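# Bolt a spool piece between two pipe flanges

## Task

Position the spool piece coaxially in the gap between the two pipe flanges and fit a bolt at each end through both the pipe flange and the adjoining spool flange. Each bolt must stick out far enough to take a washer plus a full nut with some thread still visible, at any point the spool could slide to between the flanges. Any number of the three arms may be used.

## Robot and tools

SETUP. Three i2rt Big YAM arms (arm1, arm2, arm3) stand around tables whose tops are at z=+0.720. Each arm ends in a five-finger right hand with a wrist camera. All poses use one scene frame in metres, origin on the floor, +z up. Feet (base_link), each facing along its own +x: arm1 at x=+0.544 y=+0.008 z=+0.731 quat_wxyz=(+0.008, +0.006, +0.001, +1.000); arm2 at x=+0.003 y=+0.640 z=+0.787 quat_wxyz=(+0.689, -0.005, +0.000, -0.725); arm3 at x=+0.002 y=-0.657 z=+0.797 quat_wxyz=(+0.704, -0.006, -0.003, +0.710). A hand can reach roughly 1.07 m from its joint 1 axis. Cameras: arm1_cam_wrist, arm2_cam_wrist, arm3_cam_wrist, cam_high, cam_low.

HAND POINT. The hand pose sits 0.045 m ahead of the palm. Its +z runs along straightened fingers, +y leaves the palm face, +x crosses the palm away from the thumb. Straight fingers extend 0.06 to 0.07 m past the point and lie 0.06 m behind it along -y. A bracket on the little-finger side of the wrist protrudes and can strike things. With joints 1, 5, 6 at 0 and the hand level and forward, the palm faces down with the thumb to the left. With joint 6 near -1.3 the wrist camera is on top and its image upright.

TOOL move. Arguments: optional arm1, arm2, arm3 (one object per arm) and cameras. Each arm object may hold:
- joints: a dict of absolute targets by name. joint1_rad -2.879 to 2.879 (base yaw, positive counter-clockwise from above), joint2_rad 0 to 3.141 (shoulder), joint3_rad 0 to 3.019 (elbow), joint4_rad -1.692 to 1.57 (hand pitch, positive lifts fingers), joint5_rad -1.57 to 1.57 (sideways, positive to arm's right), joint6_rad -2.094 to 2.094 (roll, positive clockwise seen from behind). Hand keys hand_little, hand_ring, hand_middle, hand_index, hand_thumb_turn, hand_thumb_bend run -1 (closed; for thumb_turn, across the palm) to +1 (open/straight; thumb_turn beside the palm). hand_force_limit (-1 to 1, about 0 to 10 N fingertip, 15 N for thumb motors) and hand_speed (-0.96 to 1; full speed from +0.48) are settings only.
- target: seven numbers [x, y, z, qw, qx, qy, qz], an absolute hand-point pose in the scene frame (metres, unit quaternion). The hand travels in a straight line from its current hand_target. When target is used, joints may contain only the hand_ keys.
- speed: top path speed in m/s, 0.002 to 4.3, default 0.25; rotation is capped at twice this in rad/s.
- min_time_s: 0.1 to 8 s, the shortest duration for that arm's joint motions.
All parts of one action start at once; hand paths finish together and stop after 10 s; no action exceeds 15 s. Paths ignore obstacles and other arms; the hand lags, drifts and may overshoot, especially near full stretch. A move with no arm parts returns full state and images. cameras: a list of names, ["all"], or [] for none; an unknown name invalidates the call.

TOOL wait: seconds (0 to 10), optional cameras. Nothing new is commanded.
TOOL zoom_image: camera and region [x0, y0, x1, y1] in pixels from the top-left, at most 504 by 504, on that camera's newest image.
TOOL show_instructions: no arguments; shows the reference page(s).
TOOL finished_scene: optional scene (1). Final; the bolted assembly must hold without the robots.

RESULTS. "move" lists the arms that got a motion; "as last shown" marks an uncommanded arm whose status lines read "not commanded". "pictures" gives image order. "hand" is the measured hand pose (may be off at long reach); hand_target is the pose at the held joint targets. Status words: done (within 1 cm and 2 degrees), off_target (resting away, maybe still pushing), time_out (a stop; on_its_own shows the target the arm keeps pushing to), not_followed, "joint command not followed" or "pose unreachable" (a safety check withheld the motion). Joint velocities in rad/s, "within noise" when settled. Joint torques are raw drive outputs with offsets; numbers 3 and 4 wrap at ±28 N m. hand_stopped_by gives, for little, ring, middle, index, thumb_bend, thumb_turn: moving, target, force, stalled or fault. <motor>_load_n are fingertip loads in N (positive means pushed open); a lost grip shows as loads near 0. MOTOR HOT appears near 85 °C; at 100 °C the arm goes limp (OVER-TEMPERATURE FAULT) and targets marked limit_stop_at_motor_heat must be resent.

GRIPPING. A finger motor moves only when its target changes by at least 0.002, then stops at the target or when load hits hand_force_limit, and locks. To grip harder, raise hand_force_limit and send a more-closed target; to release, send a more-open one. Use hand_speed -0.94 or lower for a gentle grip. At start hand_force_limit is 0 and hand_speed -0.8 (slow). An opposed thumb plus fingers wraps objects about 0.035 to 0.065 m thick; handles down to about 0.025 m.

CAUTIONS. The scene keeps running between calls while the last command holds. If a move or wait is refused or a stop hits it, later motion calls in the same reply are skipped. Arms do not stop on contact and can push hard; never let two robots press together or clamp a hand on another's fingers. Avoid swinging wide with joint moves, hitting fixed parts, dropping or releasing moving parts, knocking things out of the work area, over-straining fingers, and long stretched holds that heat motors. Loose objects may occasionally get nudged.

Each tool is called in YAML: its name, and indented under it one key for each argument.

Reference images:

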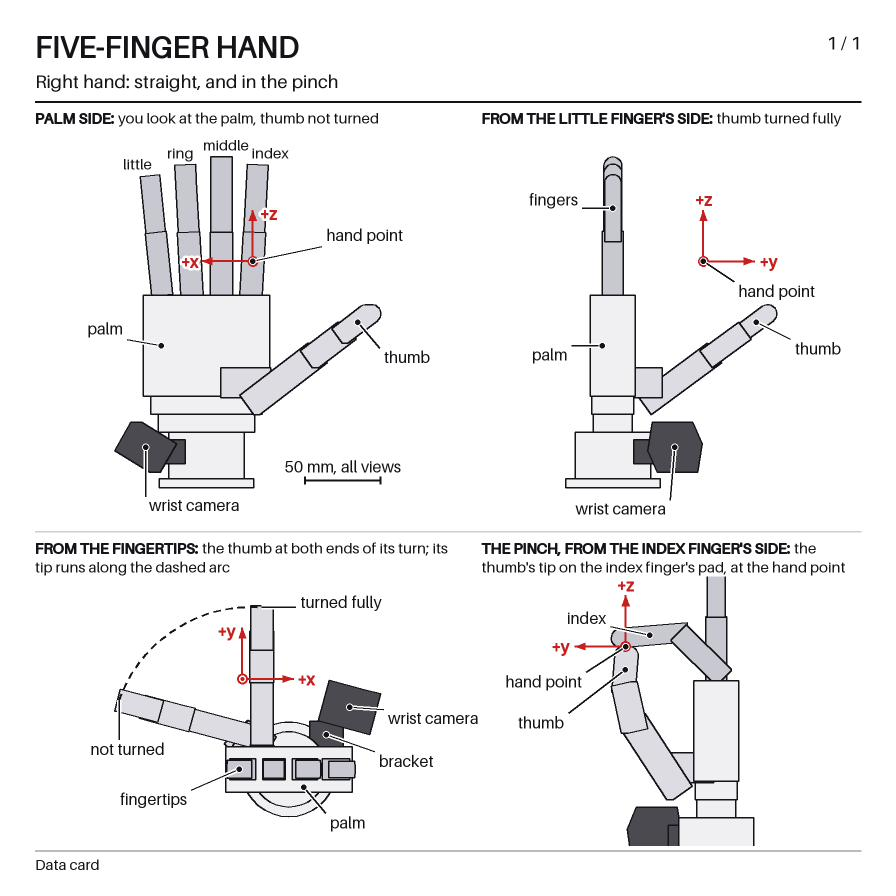

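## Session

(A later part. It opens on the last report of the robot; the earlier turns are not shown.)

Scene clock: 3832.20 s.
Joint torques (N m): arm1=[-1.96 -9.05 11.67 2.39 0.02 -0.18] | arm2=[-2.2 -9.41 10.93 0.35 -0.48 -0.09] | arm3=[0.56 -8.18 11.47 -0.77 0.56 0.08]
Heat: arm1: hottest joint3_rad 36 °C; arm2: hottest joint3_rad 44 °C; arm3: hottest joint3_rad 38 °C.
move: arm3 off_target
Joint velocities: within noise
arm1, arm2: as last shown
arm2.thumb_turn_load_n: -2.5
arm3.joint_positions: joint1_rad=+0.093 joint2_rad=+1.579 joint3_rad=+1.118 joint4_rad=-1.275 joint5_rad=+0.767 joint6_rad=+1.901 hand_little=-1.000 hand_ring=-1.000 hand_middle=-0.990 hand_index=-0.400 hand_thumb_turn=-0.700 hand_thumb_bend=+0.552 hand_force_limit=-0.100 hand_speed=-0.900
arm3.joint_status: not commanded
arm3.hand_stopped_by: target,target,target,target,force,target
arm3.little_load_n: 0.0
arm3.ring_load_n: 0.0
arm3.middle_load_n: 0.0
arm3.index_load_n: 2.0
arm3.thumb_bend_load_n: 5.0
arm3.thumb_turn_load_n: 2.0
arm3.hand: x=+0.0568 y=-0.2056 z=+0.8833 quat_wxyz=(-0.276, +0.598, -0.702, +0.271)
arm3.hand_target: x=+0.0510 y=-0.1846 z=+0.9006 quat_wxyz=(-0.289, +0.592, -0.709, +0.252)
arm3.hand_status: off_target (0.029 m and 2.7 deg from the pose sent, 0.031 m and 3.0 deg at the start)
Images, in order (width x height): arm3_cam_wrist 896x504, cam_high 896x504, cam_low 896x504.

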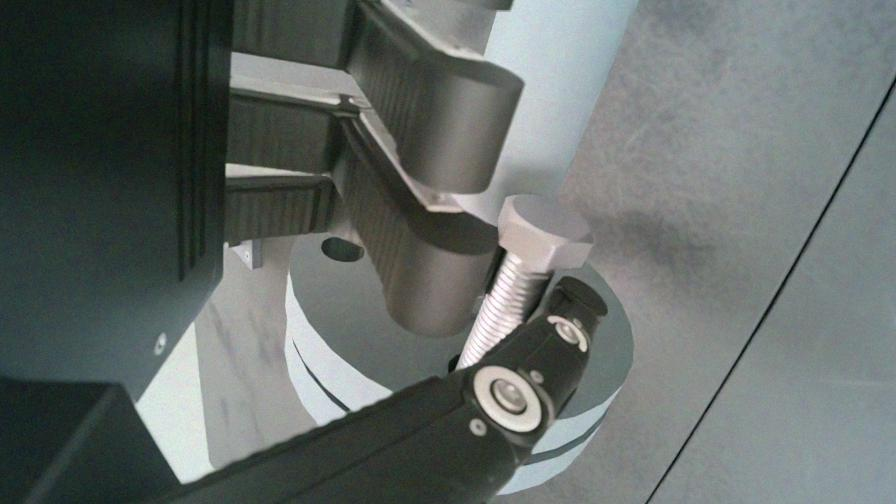

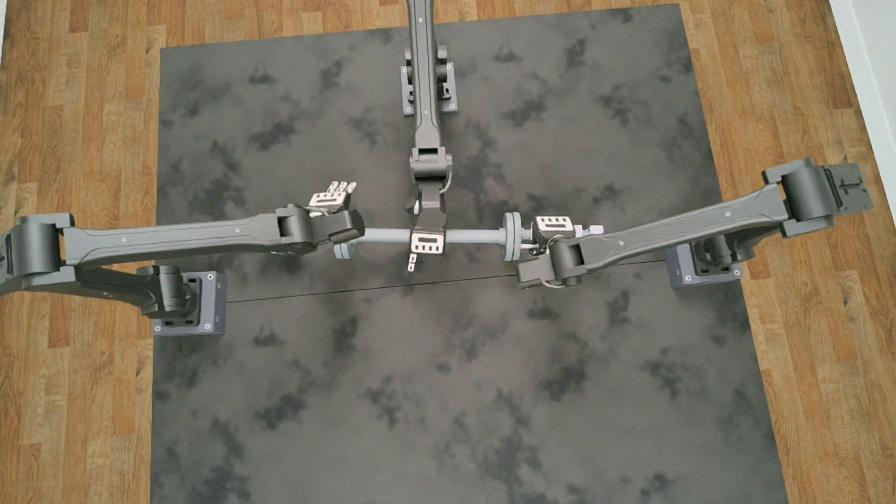

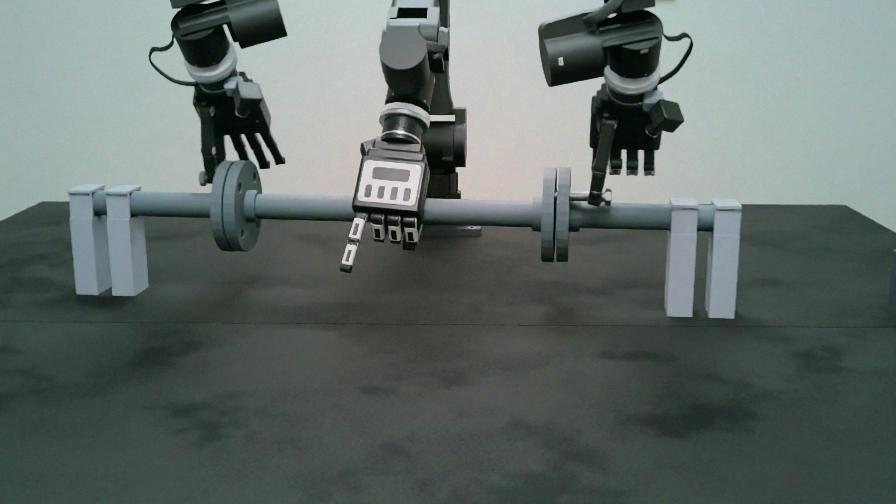

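move:
  arm3: {"target": [0.0515, -0.1780, 0.8998, 0.2889, -0.5920, 0.7087, -0.2528], "speed": 0.08}
  arm2: {"target": [0.1595, 0.2295, 0.8945, 0.2125, -0.6748, 0.6263, -0.3278], "speed": 0.08}
  cameras: ["arm2_cam_wrist", "arm3_cam_wrist", "cam_high", "cam_low"]

zoom_image:
  camera: "cam_high"
  region: [495, 205, 555, 265]

zoom_image:
  camera: "cam_low"
  region: [535, 160, 635, 270]

zoom_image:
  camera: "cam_low"
  region: [170, 140, 290, 260]

zoom_image:
  camera: "arm2_cam_wrist"
  region: [420, 60, 680, 380]

Scene clock: 3844.23 s.
Joint torques (N m): arm1=[-1.67 -9.47 11.71 2.21 0.08 -0.13] | arm2=[-1.67 -9.17 11 0.55 -0.43 -0.02] | arm3=[0.44 -8.53 12.01 -0.53 0.59 0.08]
Heat: arm1: hottest joint3_rad 36 °C; arm2: hottest joint3_rad 44 °C; arm3: hottest joint3_rad 38 °C.
move: arm2 off_target; arm3 off_target
Joint velocities: within noise
arm1: as last shown
arm1.ring_load_n: 9.0
arm1.index_load_n: 8.5
arm1.hand: x=+0.0735 y=+0.0057 z=+0.7966 quat_wxyz=(-0.240, +0.727, +0.609, -0.205)
arm1.hand_target: x=+0.0533 y=+0.0074 z=+0.8152 quat_wxyz=(-0.258, +0.719, +0.606, -0.223)
arm2.joint_positions: joint1_rad=+0.213 joint2_rad=+1.432 joint3_rad=+0.988 joint4_rad=-0.833 joint5_rad=-0.765 joint6_rad=-1.360 hand_little=+1.000 hand_ring=+1.000 hand_middle=+1.000 hand_index=-0.199 hand_thumb_turn=-0.700 hand_thumb_bend=+0.337 hand_force_limit=-0.100 hand_speed=-0.920
arm2.joint_status: not commanded
arm2.hand_stopped_by: target,target,target,target,force,target
arm2.little_load_n: 0.0
arm2.ring_load_n: 0.0
arm2.middle_load_n: 0.0
arm2.index_load_n: 6.5
arm2.thumb_bend_load_n: 4.5
arm2.thumb_turn_load_n: -2.5
arm2.hand: x=+0.1661 y=+0.2491 z=+0.8869 quat_wxyz=(-0.224, +0.675, -0.626, +0.319)
arm2.hand_target: x=+0.1592 y=+0.2301 z=+0.8947 quat_wxyz=(-0.212, +0.675, -0.626, +0.328)
arm2.hand_status: off_target (0.022 m and 1.6 deg from the pose sent, 0.026 m and 1.5 deg at the start)
arm3.joint_positions: joint1_rad=+0.093 joint2_rad=+1.590 joint3_rad=+1.126 joint4_rad=-1.281 joint5_rad=+0.767 joint6_rad=+1.901 hand_little=-1.000 hand_ring=-1.000 hand_middle=-0.990 hand_index=-0.400 hand_thumb_turn=-0.700 hand_thumb_bend=+0.552 hand_force_limit=-0.100 hand_speed=-0.900
arm3.joint_status: not commanded
arm3.hand_stopped_by: target,target,target,target,force,target
arm3.little_load_n: 0.0
arm3.ring_load_n: 0.0
arm3.middle_load_n: 0.0
arm3.index_load_n: 2.0
arm3.thumb_bend_load_n: 4.0
arm3.thumb_turn_load_n: 0.5
arm3.hand: x=+0.0567 y=-0.2041 z=+0.8811 quat_wxyz=(-0.274, +0.599, -0.701, +0.274)
arm3.hand_target: x=+0.0515 y=-0.1795 z=+0.9003 quat_wxyz=(-0.289, +0.592, -0.709, +0.253)
arm3.hand_status: off_target (0.033 m and 3.3 deg from the pose sent, 0.033 m and 2.7 deg at the start)
Images, in order (width x height): arm2_cam_wrist 896x504, arm3_cam_wrist 896x504, cam_high 896x504, cam_low 896x504.

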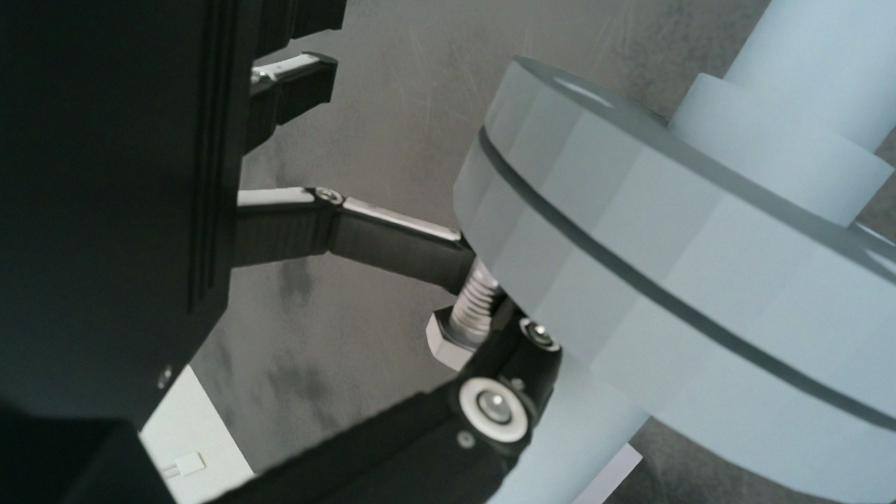

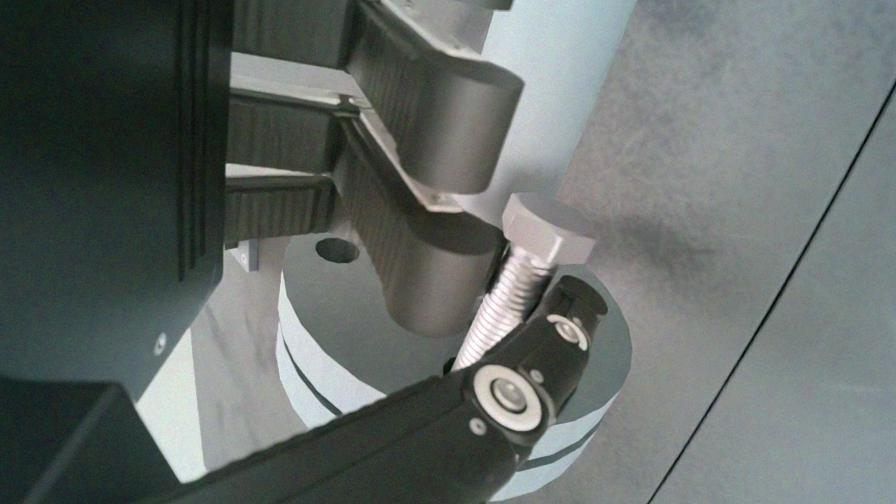

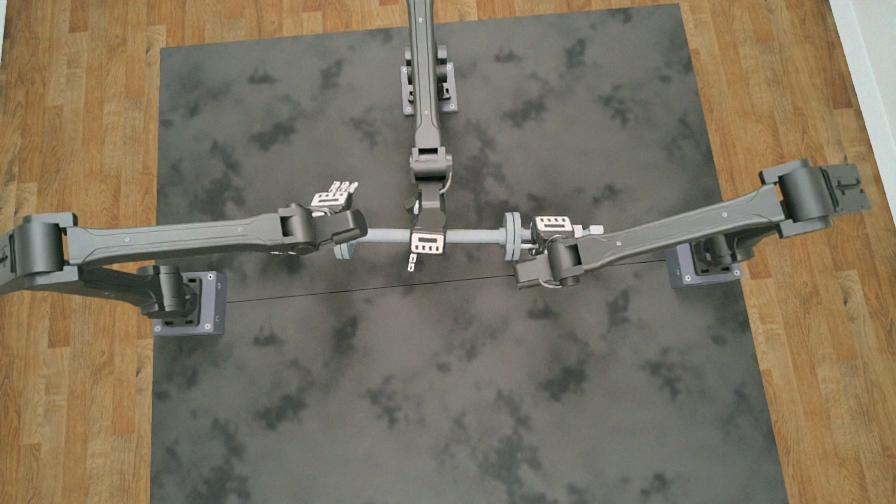

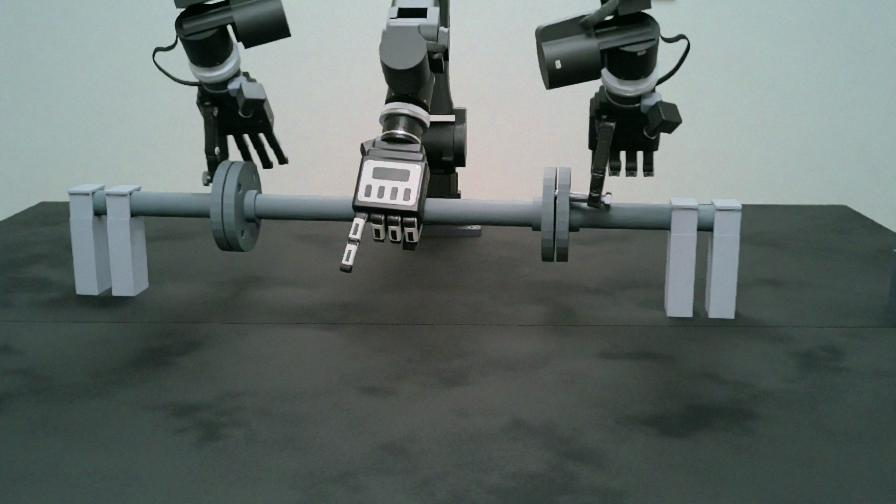

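Scaled by 8.400 from the camera's image (finer frame: 1280x720).

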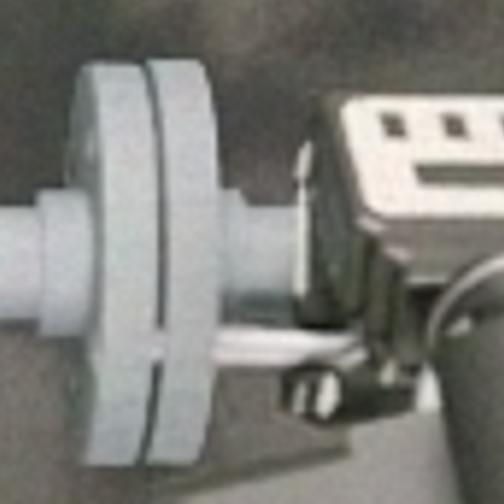

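Scaled by 4.582 from the camera's image (finer frame: 1280x720).

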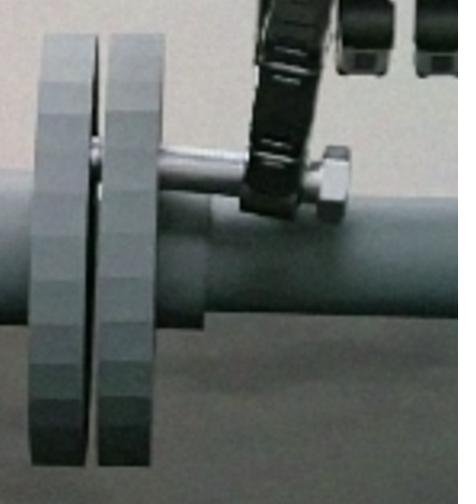

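Scaled by 4.200 from the camera's image (finer frame: 1280x720).

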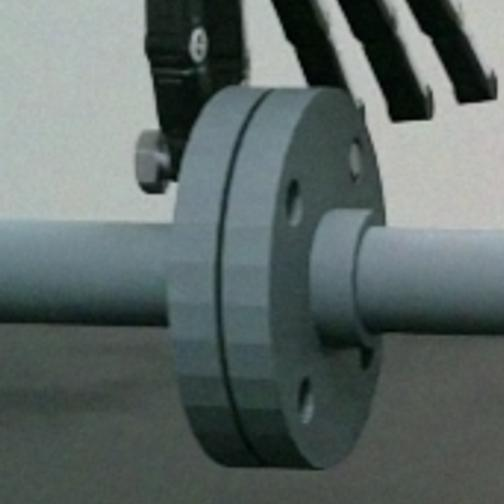

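Scaled by 1.575 from the camera's image (finer frame: 1280x720).

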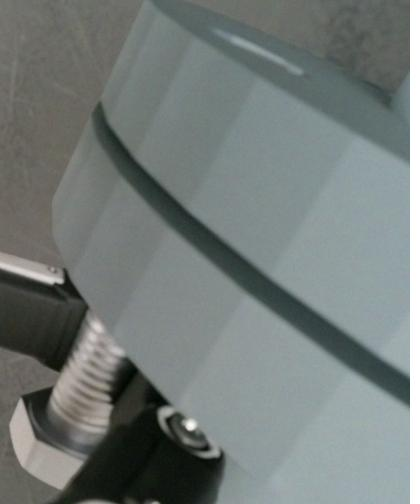

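move:
  arm3: {"target": [0.0515, -0.1795, 0.9060, 0.2889, -0.5920, 0.7087, -0.2528], "speed": 0.1}
  arm2: {"target": [0.1590, 0.2245, 0.8945, 0.2125, -0.6748, 0.6263, -0.3278], "speed": 0.08}
  cameras: ["arm2_cam_wrist", "arm3_cam_wrist", "cam_high", "cam_low"]

zoom_image:
  camera: "cam_low"
  region: [535, 160, 635, 270]

zoom_image:
  camera: "cam_low"
  region: [170, 140, 290, 260]

zoom_image:
  camera: "arm2_cam_wrist"
  region: [420, 60, 680, 380]

Scene clock: 3857.70 s.
Joint torques (N m): arm1=[-1.73 -9.17 11.75 2.52 0.05 -0.14] | arm2=[-1.44 -9.47 11.12 0.36 -0.5 -0.06] | arm3=[0.79 -9.35 11.55 -0.8 0.58 0.05]
Heat: arm1: hottest joint3_rad 36 °C; arm2: hottest joint3_rad 43 °C; arm3: hottest joint3_rad 39 °C.
move: arm2 off_target; arm3 off_target
Joint velocities: within noise
arm1: as last shown
arm1.ring_load_n: 8.5
arm2.joint_positions: joint1_rad=+0.210 joint2_rad=+1.445 joint3_rad=+1.002 joint4_rad=-0.836 joint5_rad=-0.765 joint6_rad=-1.364 hand_little=+1.000 hand_ring=+1.000 hand_middle=+1.000 hand_index=-0.199 hand_thumb_turn=-0.700 hand_thumb_bend=+0.337 hand_force_limit=-0.100 hand_speed=-0.920
arm2.joint_status: not commanded
arm2.hand_stopped_by: target,target,target,target,force,target
arm2.little_load_n: 0.0
arm2.ring_load_n: 0.0
arm2.middle_load_n: 0.0
arm2.index_load_n: 6.0
arm2.thumb_bend_load_n: 4.5
arm2.thumb_turn_load_n: -2.5
arm2.hand: x=+0.1659 y=+0.2439 z=+0.8871 quat_wxyz=(-0.224, +0.675, -0.626, +0.320)
arm2.hand_target: x=+0.1587 y=+0.2252 z=+0.8945 quat_wxyz=(-0.212, +0.675, -0.626, +0.328)
arm2.hand_status: off_target (0.022 m and 1.6 deg from the pose sent, 0.027 m and 1.6 deg at the start)
arm3.joint_positions: joint1_rad=+0.093 joint2_rad=+1.590 joint3_rad=+1.138 joint4_rad=-1.290 joint5_rad=+0.767 joint6_rad=+1.901 hand_little=-1.000 hand_ring=-1.000 hand_middle=-0.990 hand_index=-0.400 hand_thumb_turn=-0.700 hand_thumb_bend=+0.552 hand_force_limit=-0.100 hand_speed=-0.900
arm3.joint_status: not commanded
arm3.hand_stopped_by: target,target,target,target,force,target
arm3.little_load_n: 0.0
arm3.ring_load_n: 0.0
arm3.middle_load_n: 0.0
arm3.index_load_n: 1.5
arm3.thumb_bend_load_n: 4.0
arm3.thumb_turn_load_n: 0.0
arm3.hand: x=+0.0563 y=-0.2014 z=+0.8852 quat_wxyz=(-0.274, +0.599, -0.701, +0.273)
arm3.hand_target: x=+0.0515 y=-0.1806 z=+0.9063 quat_wxyz=(-0.289, +0.592, -0.709, +0.252)
arm3.hand_status: off_target (0.031 m and 3.1 deg from the pose sent, 0.035 m and 3.3 deg at the start)
Images, in order (width x height): arm2_cam_wrist 896x504, arm3_cam_wrist 896x504, cam_high 896x504, cam_low 896x504.

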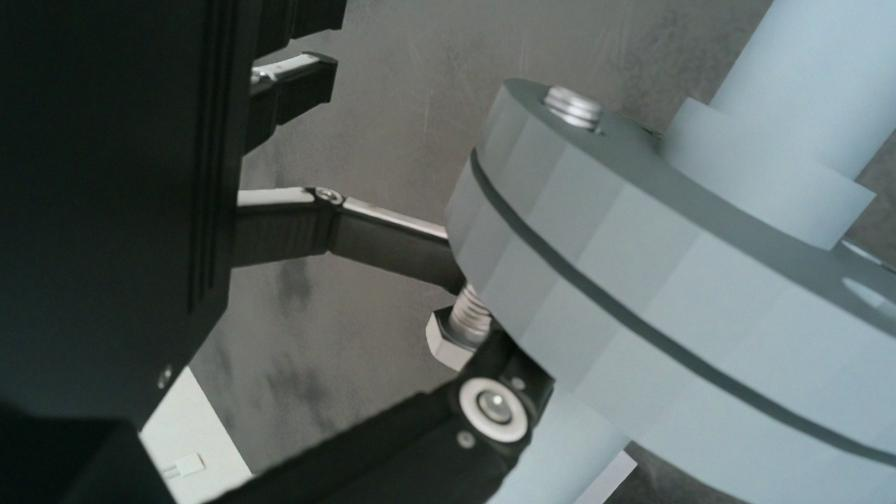

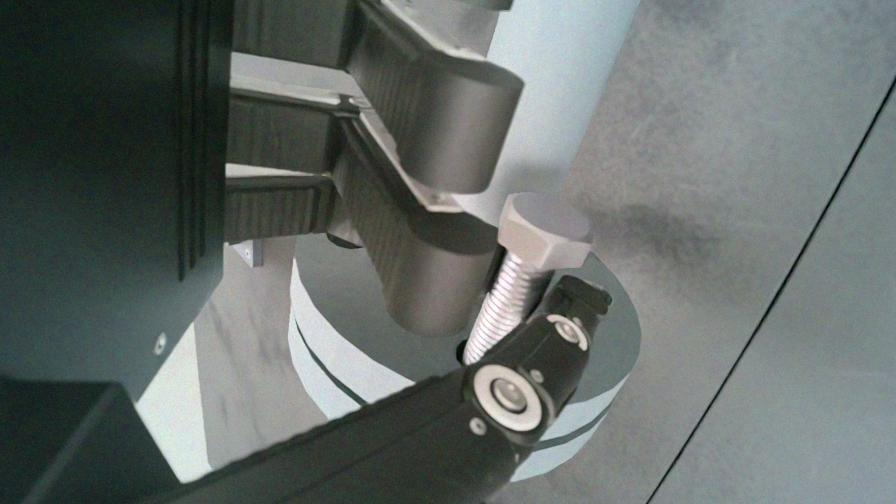

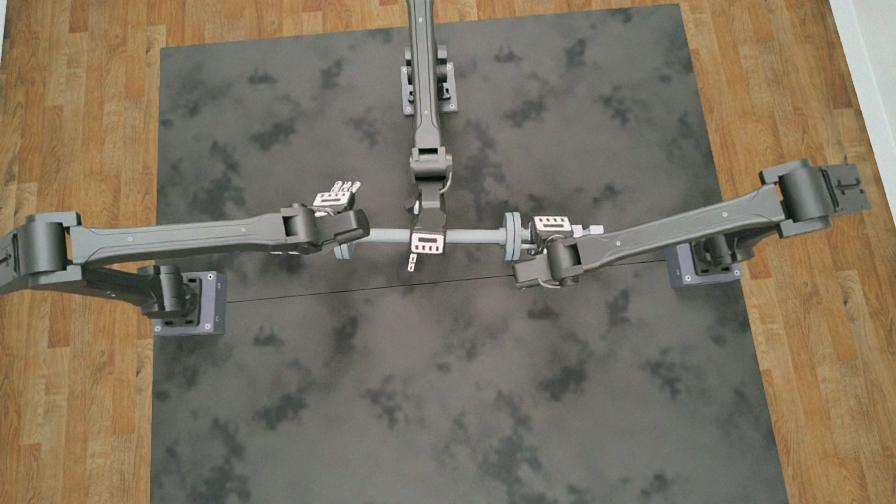

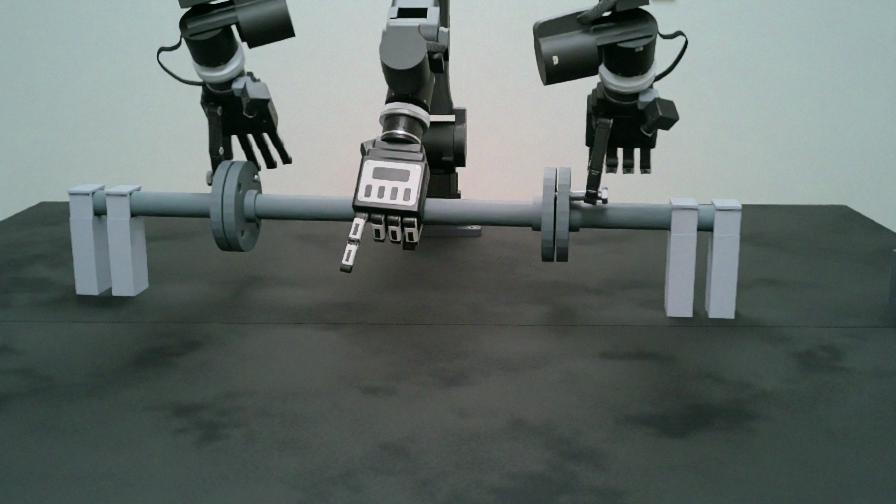

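Scaled by 4.582 from the camera's image (finer frame: 1280x720).

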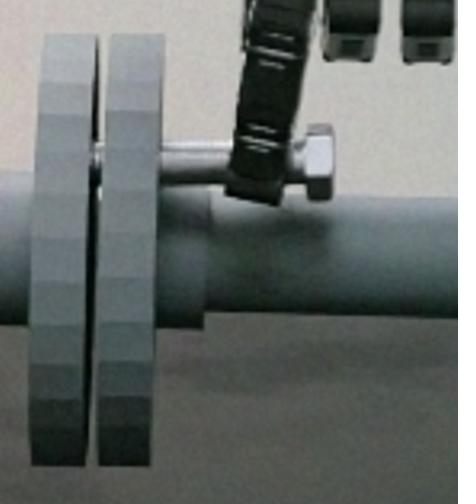

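Scaled by 4.200 from the camera's image (finer frame: 1280x720).

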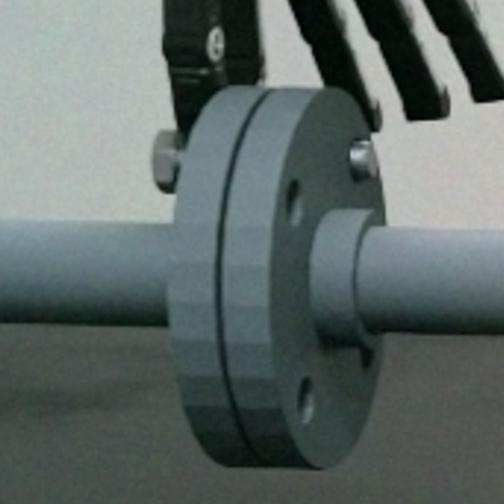

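Scaled by 1.575 from the camera's image (finer frame: 1280x720).

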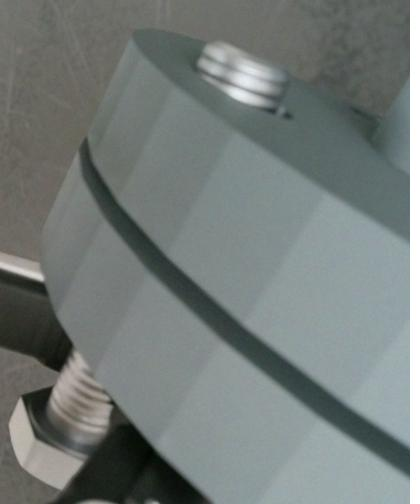

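move:
  arm3: {"target": [0.0518, -0.1755, 0.9040, 0.2889, -0.5920, 0.7087, -0.2528], "speed": 0.1}
  arm2: {"target": [0.1588, 0.2225, 0.8945, 0.2125, -0.6748, 0.6263, -0.3278], "speed": 0.08}
  cameras: ["arm2_cam_wrist", "arm3_cam_wrist", "cam_high", "cam_low"]

zoom_image:
  camera: "cam_low"
  region: [535, 160, 635, 270]

zoom_image:
  camera: "cam_high"
  region: [495, 205, 555, 265]

zoom_image:
  camera: "arm2_cam_wrist"
  region: [420, 60, 680, 380]

Scene clock: 3883.97 s.
Joint torques (N m): arm1=[-1.79 -9.64 11.75 2.5 0.03 -0.15] | arm2=[-1.55 -9.52 11.36 0.47 -0.44 -0.15] | arm3=[0.85 -9.05 11.85 -0.59 0.59 0.06]
Heat: arm1: hottest joint3_rad 36 °C; arm2: hottest joint3_rad 42 °C; arm3: hottest joint3_rad 39 °C.
move: arm2 off_target; arm3 off_target
Joint velocities: within noise
arm1: as last shown
arm1.hand: x=+0.0735 y=+0.0057 z=+0.7964 quat_wxyz=(-0.240, +0.727, +0.610, -0.205)
arm1.hand_target: x=+0.0534 y=+0.0074 z=+0.8151 quat_wxyz=(-0.258, +0.719, +0.606, -0.223)
arm2.joint_positions: joint1_rad=+0.210 joint2_rad=+1.448 joint3_rad=+1.006 joint4_rad=-0.839 joint5_rad=-0.766 joint6_rad=-1.365 hand_little=+1.000 hand_ring=+1.000 hand_middle=+1.000 hand_index=-0.199 hand_thumb_turn=-0.700 hand_thumb_bend=+0.337 hand_force_limit=-0.100 hand_speed=-0.920
arm2.joint_status: not commanded
arm2.hand_stopped_by: target,target,target,target,force,target
arm2.little_load_n: 0.0
arm2.ring_load_n: 0.0
arm2.middle_load_n: 0.0
arm2.index_load_n: 6.5
arm2.thumb_bend_load_n: 4.5
arm2.thumb_turn_load_n: -2.0
arm2.hand: x=+0.1659 y=+0.2428 z=+0.8873 quat_wxyz=(-0.225, +0.675, -0.626, +0.319)
arm2.hand_target: x=+0.1585 y=+0.2231 z=+0.8947 quat_wxyz=(-0.212, +0.675, -0.626, +0.328)
arm2.hand_status: off_target (0.023 m and 1.7 deg from the pose sent, 0.024 m and 1.6 deg at the start)
arm3.joint_positions: joint1_rad=+0.093 joint2_rad=+1.594 joint3_rad=+1.144 joint4_rad=-1.290 joint5_rad=+0.767 joint6_rad=+1.901 hand_little=-1.000 hand_ring=-1.000 hand_middle=-0.990 hand_index=-0.400 hand_thumb_turn=-0.700 hand_thumb_bend=+0.552 hand_force_limit=-0.100 hand_speed=-0.900
arm3.joint_status: not commanded
arm3.hand_stopped_by: target,target,target,target,force,target
arm3.little_load_n: 0.0
arm3.ring_load_n: 0.0
arm3.middle_load_n: 0.0
arm3.index_load_n: 2.0
arm3.thumb_bend_load_n: 4.0
arm3.thumb_turn_load_n: 0.5
arm3.hand: x=+0.0561 y=-0.1993 z=+0.8854 quat_wxyz=(-0.275, +0.598, -0.702, +0.273)
arm3.hand_target: x=+0.0518 y=-0.1767 z=+0.9045 quat_wxyz=(-0.289, +0.592, -0.709, +0.252)
arm3.hand_status: off_target (0.030 m and 3.0 deg from the pose sent, 0.032 m and 3.1 deg at the start)
Images, in order (width x height): arm2_cam_wrist 896x504, arm3_cam_wrist 896x504, cam_high 896x504, cam_low 896x504.

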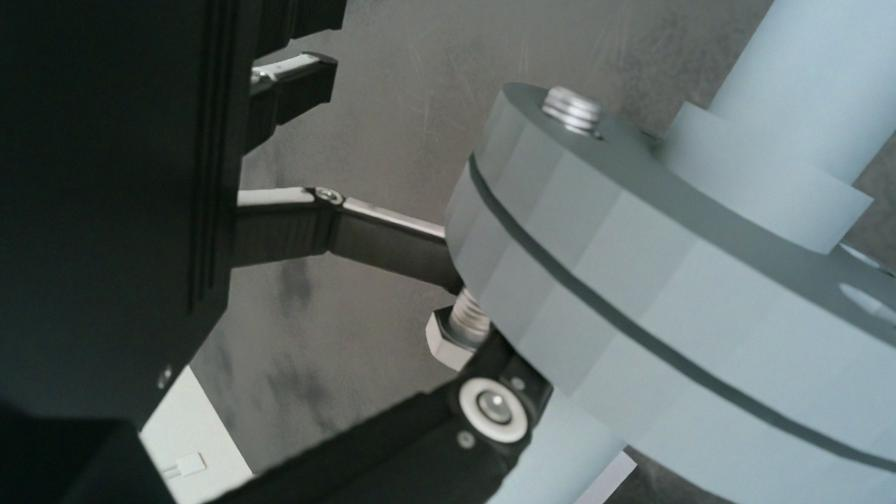

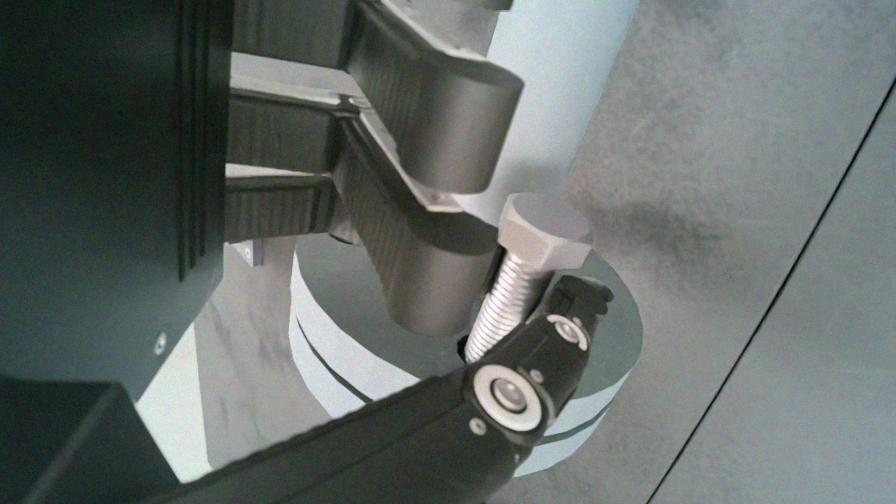

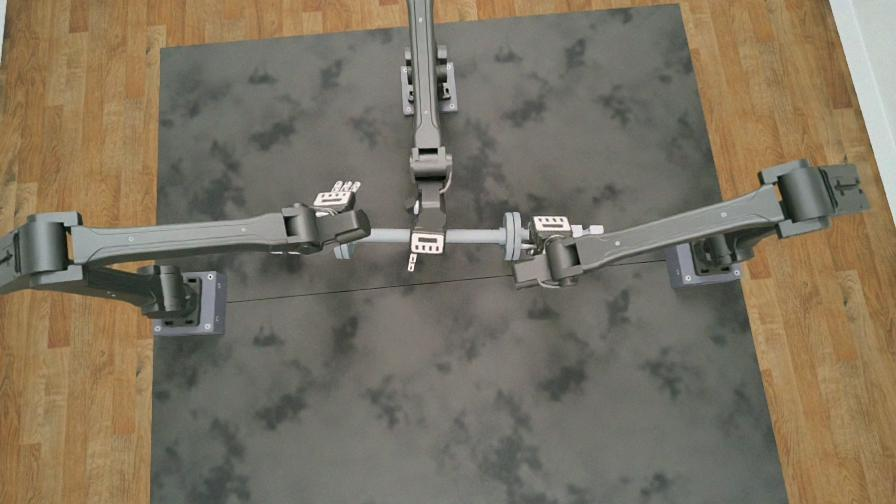

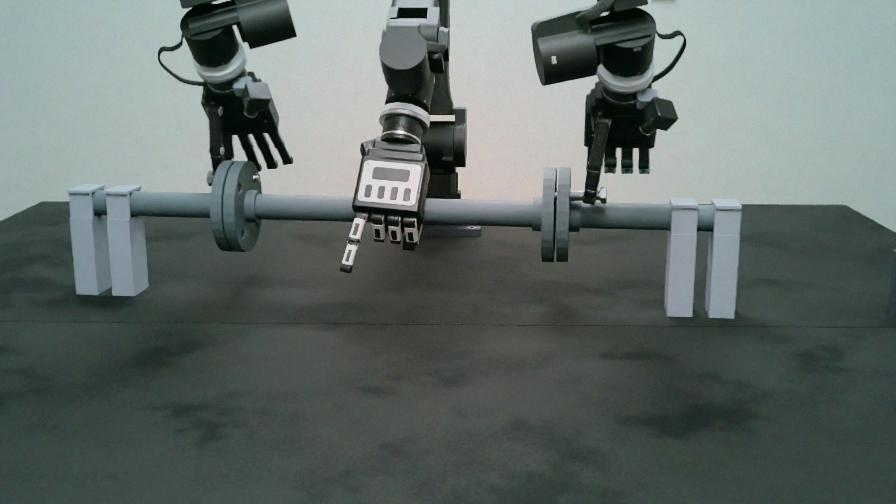

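Scaled by 4.582 from the camera's image (finer frame: 1280x720).

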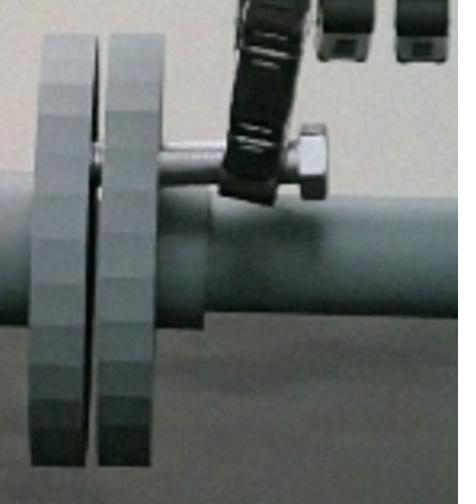

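Scaled by 8.400 from the camera's image (finer frame: 1280x720).

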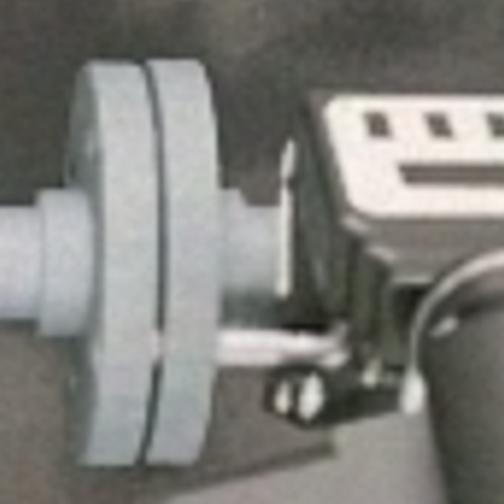

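Scaled by 1.575 from the camera's image (finer frame: 1280x720).

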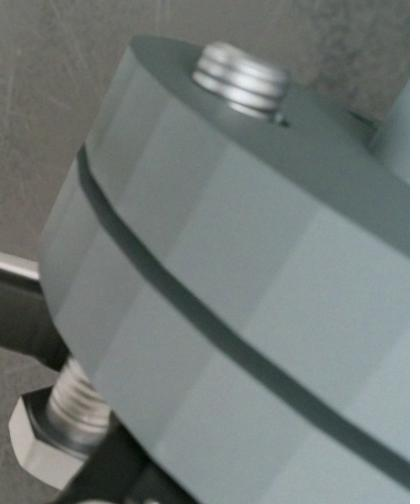

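move:
  arm3: {"target": [0.0518, -0.1700, 0.9010, 0.2889, -0.5920, 0.7087, -0.2528], "speed": 0.1}
  cameras: ["arm3_cam_wrist", "cam_high", "cam_low"]

zoom_image:
  camera: "cam_low"
  region: [535, 160, 635, 270]

zoom_image:
  camera: "cam_high"
  region: [495, 205, 555, 265]

Scene clock: 3891.63 s.
Joint torques (N m): arm1=[-1.61 -8.76 11.81 2.45 0.05 -0.16] | arm2=[-1.79 -9.23 11.19 0.58 -0.44 -0.08] | arm3=[0.67 -9 11.64 -0.38 0.62 0.03]
Heat: arm1: hottest joint3_rad 36 °C; arm2: hottest joint3_rad 41 °C; arm3: hottest joint3_rad 39 °C.
move: arm3 off_target
Joint velocities: within noise
arm1, arm2: as last shown
arm1.little_load_n: -0.5
arm1.thumb_turn_load_n: -0.5
arm3.joint_positions: joint1_rad=+0.093 joint2_rad=+1.609 joint3_rad=+1.157 joint4_rad=-1.290 joint5_rad=+0.767 joint6_rad=+1.901 hand_little=-1.000 hand_ring=-1.000 hand_middle=-0.990 hand_index=-0.400 hand_thumb_turn=-0.700 hand_thumb_bend=+0.552 hand_force_limit=-0.100 hand_speed=-0.900
arm3.joint_status: not commanded
arm3.hand_stopped_by: target,target,target,target,force,target
arm3.little_load_n: 0.0
arm3.ring_load_n: 0.0
arm3.middle_load_n: 0.0
arm3.index_load_n: 1.5
arm3.thumb_bend_load_n: 4.0
arm3.thumb_turn_load_n: 0.0
arm3.hand: x=+0.0556 y=-0.1942 z=+0.8840 quat_wxyz=(-0.275, +0.598, -0.701, +0.273)
arm3.hand_target: x=+0.0518 y=-0.1712 z=+0.9015 quat_wxyz=(-0.289, +0.592, -0.709, +0.253)
arm3.hand_status: off_target (0.030 m and 3.1 deg from the pose sent, 0.034 m and 3.0 deg at the start)
Images, in order (width x height): arm3_cam_wrist 896x504, cam_high 896x504, cam_low 896x504.

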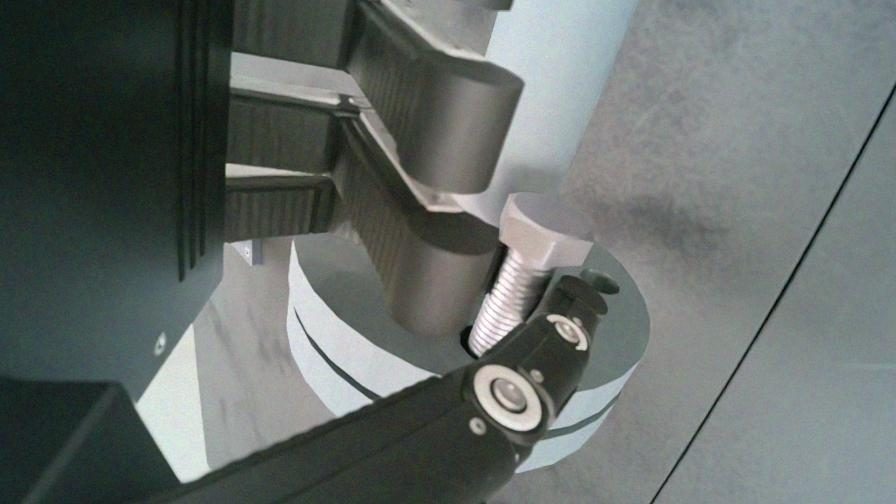

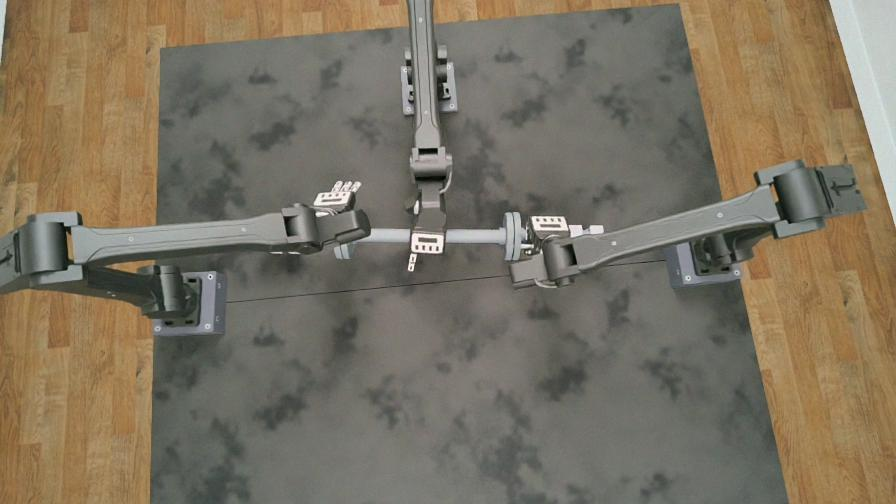

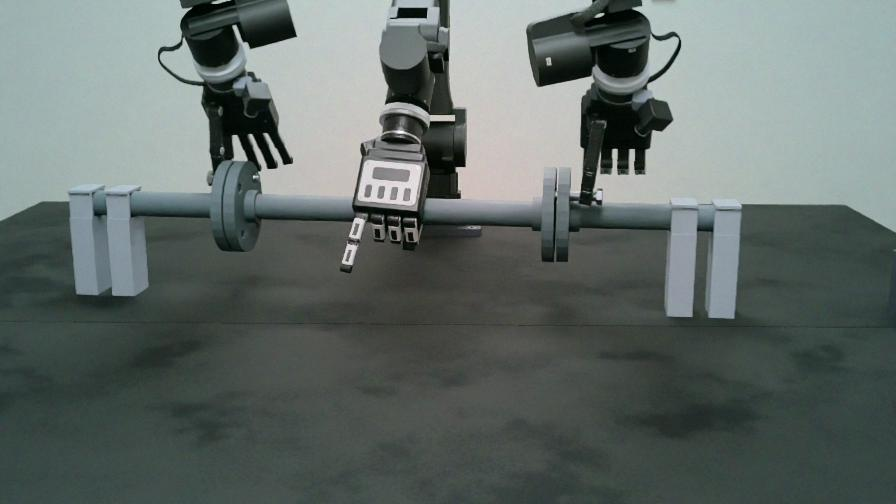

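Scaled by 4.582 from the camera's image (finer frame: 1280x720).

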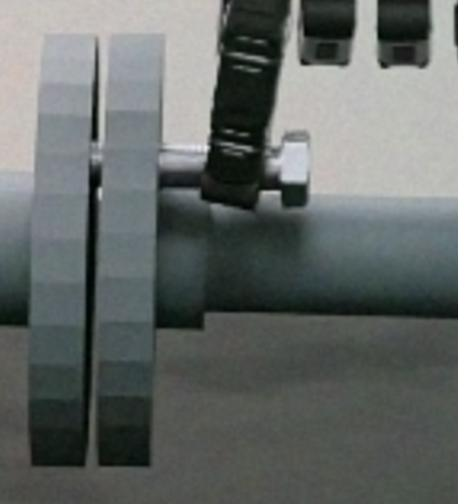

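Scaled by 8.400 from the camera's image (finer frame: 1280x720).

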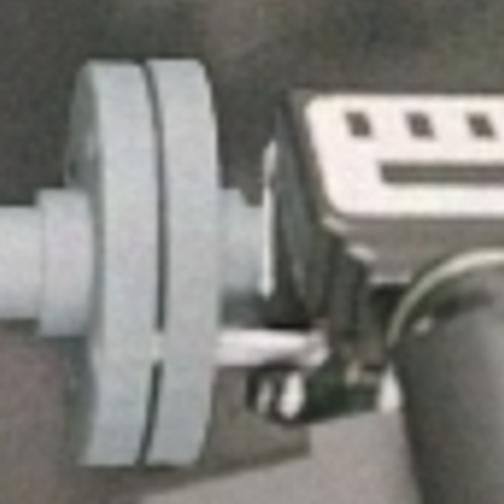

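move:
  arm3: {"target": [0.0520, -0.1640, 0.9008, 0.2889, -0.5920, 0.7087, -0.2528], "speed": 0.1}
  cameras: ["arm3_cam_wrist", "cam_high", "cam_low"]

zoom_image:
  camera: "cam_low"
  region: [535, 160, 635, 270]

zoom_image:
  camera: "cam_high"
  region: [495, 205, 555, 265]

Scene clock: 3900.43 s.
Joint torques (N m): arm1=[-1.67 -8.88 11.67 2.39 0.09 -0.15] | arm2=[-1.61 -9.93 11.1 0.44 -0.38 -0.05] | arm3=[0.21 -9.23 11.84 -0.36 0.45 0.03]
Heat: arm1: hottest joint3_rad 36 °C; arm2: hottest joint3_rad 41 °C; arm3: hottest joint3_rad 38 °C.
move: arm3 off_target
Joint velocities: within noise
arm1, arm2: as last shown
arm1.joint_positions: joint1_rad=-0.024 joint2_rad=+1.426 joint3_rad=+0.865 joint4_rad=-0.384 joint5_rad=+0.079 joint6_rad=+0.109 hand_little=+1.000 hand_ring=-0.905 hand_middle=-0.917 hand_index=-0.942 hand_thumb_turn=-1.000 hand_thumb_bend=+0.502 hand_force_limit=+0.500 hand_speed=-0.850
arm1.little_load_n: 0.0
arm1.ring_load_n: 9.0
arm1.thumb_turn_load_n: 0.0
arm2.joint_positions: joint1_rad=+0.210 joint2_rad=+1.448 joint3_rad=+1.006 joint4_rad=-0.840 joint5_rad=-0.767 joint6_rad=-1.366 hand_little=+1.000 hand_ring=+1.000 hand_middle=+1.000 hand_index=-0.199 hand_thumb_turn=-0.700 hand_thumb_bend=+0.337 hand_force_limit=-0.100 hand_speed=-0.920
arm2.index_load_n: 7.0
arm2.hand: x=+0.1660 y=+0.2428 z=+0.8873 quat_wxyz=(-0.225, +0.675, -0.626, +0.319)
arm2.hand_target: x=+0.1585 y=+0.2232 z=+0.8947 quat_wxyz=(-0.212, +0.675, -0.626, +0.328)
arm3.joint_positions: joint1_rad=+0.093 joint2_rad=+1.621 joint3_rad=+1.172 joint4_rad=-1.290 joint5_rad=+0.771 joint6_rad=+1.901 hand_little=-1.000 hand_ring=-1.000 hand_middle=-0.990 hand_index=-0.400 hand_thumb_turn=-0.700 hand_thumb_bend=+0.552 hand_force_limit=-0.100 hand_speed=-0.900
arm3.joint_status: not commanded
arm3.hand_stopped_by: target,target,target,target,force,target
arm3.little_load_n: 0.0
arm3.ring_load_n: 0.0
arm3.middle_load_n: 0.0
arm3.index_load_n: 2.0
arm3.thumb_bend_load_n: 3.5
arm3.thumb_turn_load_n: 0.5
arm3.hand: x=+0.0558 y=-0.1885 z=+0.8841 quat_wxyz=(-0.277, +0.598, -0.701, +0.273)
arm3.hand_target: x=+0.0520 y=-0.1652 z=+0.9013 quat_wxyz=(-0.289, +0.592, -0.709, +0.253)
arm3.hand_status: off_target (0.030 m and 2.9 deg from the pose sent, 0.035 m and 3.1 deg at the start)
Images, in order (width x height): arm3_cam_wrist 896x504, cam_high 896x504, cam_low 896x504.

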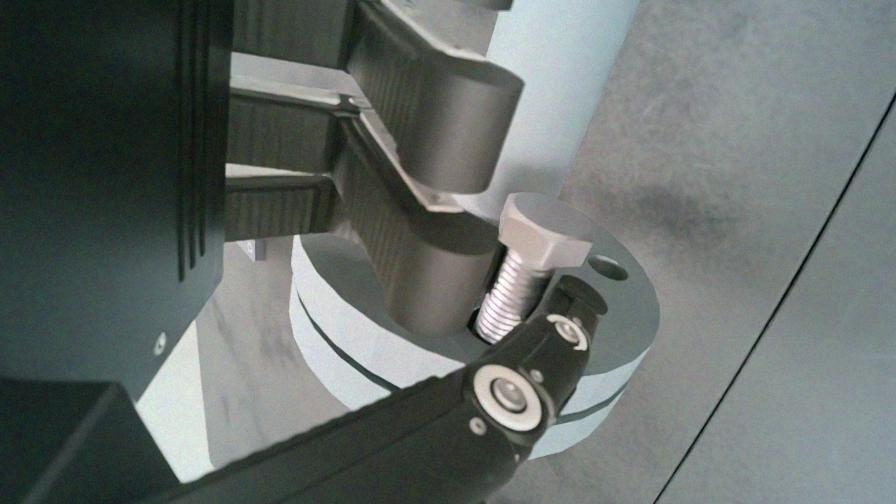

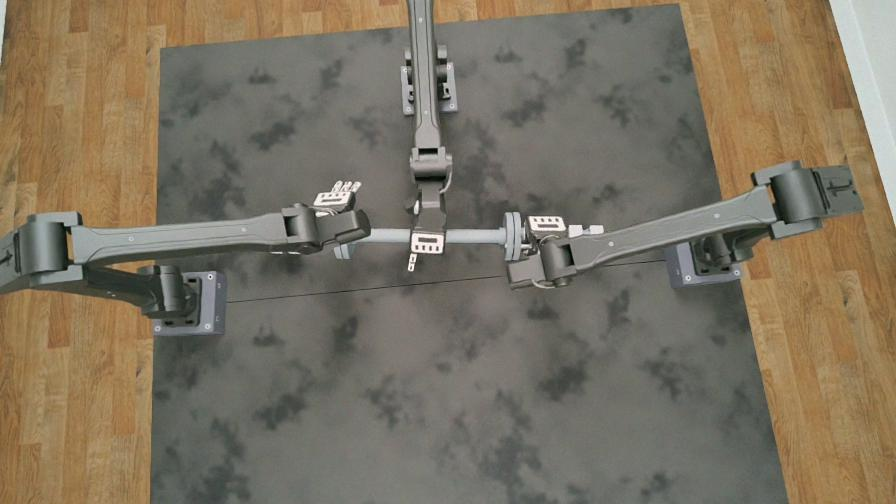

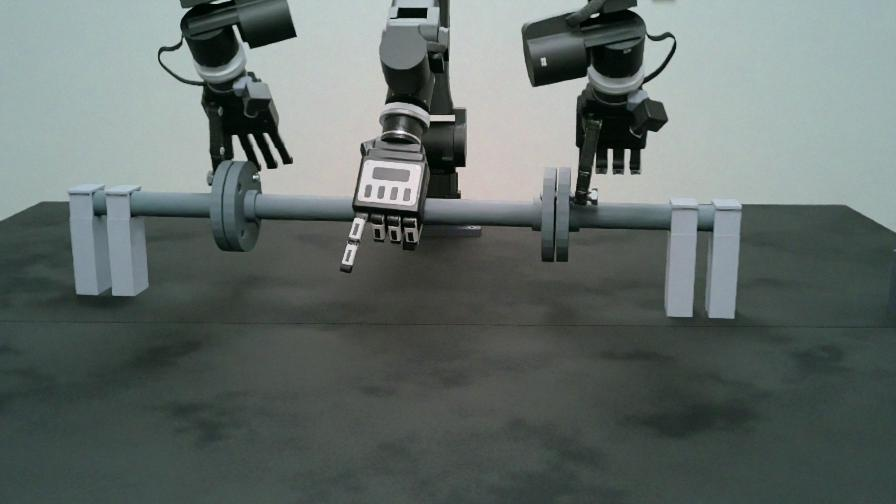

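Scaled by 4.582 from the camera's image (finer frame: 1280x720).

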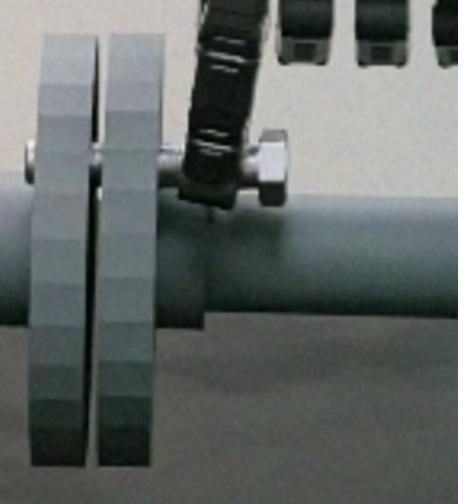

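Scaled by 8.400 from the camera's image (finer frame: 1280x720).

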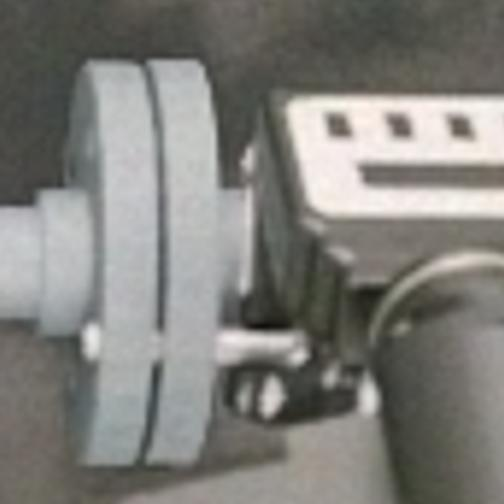

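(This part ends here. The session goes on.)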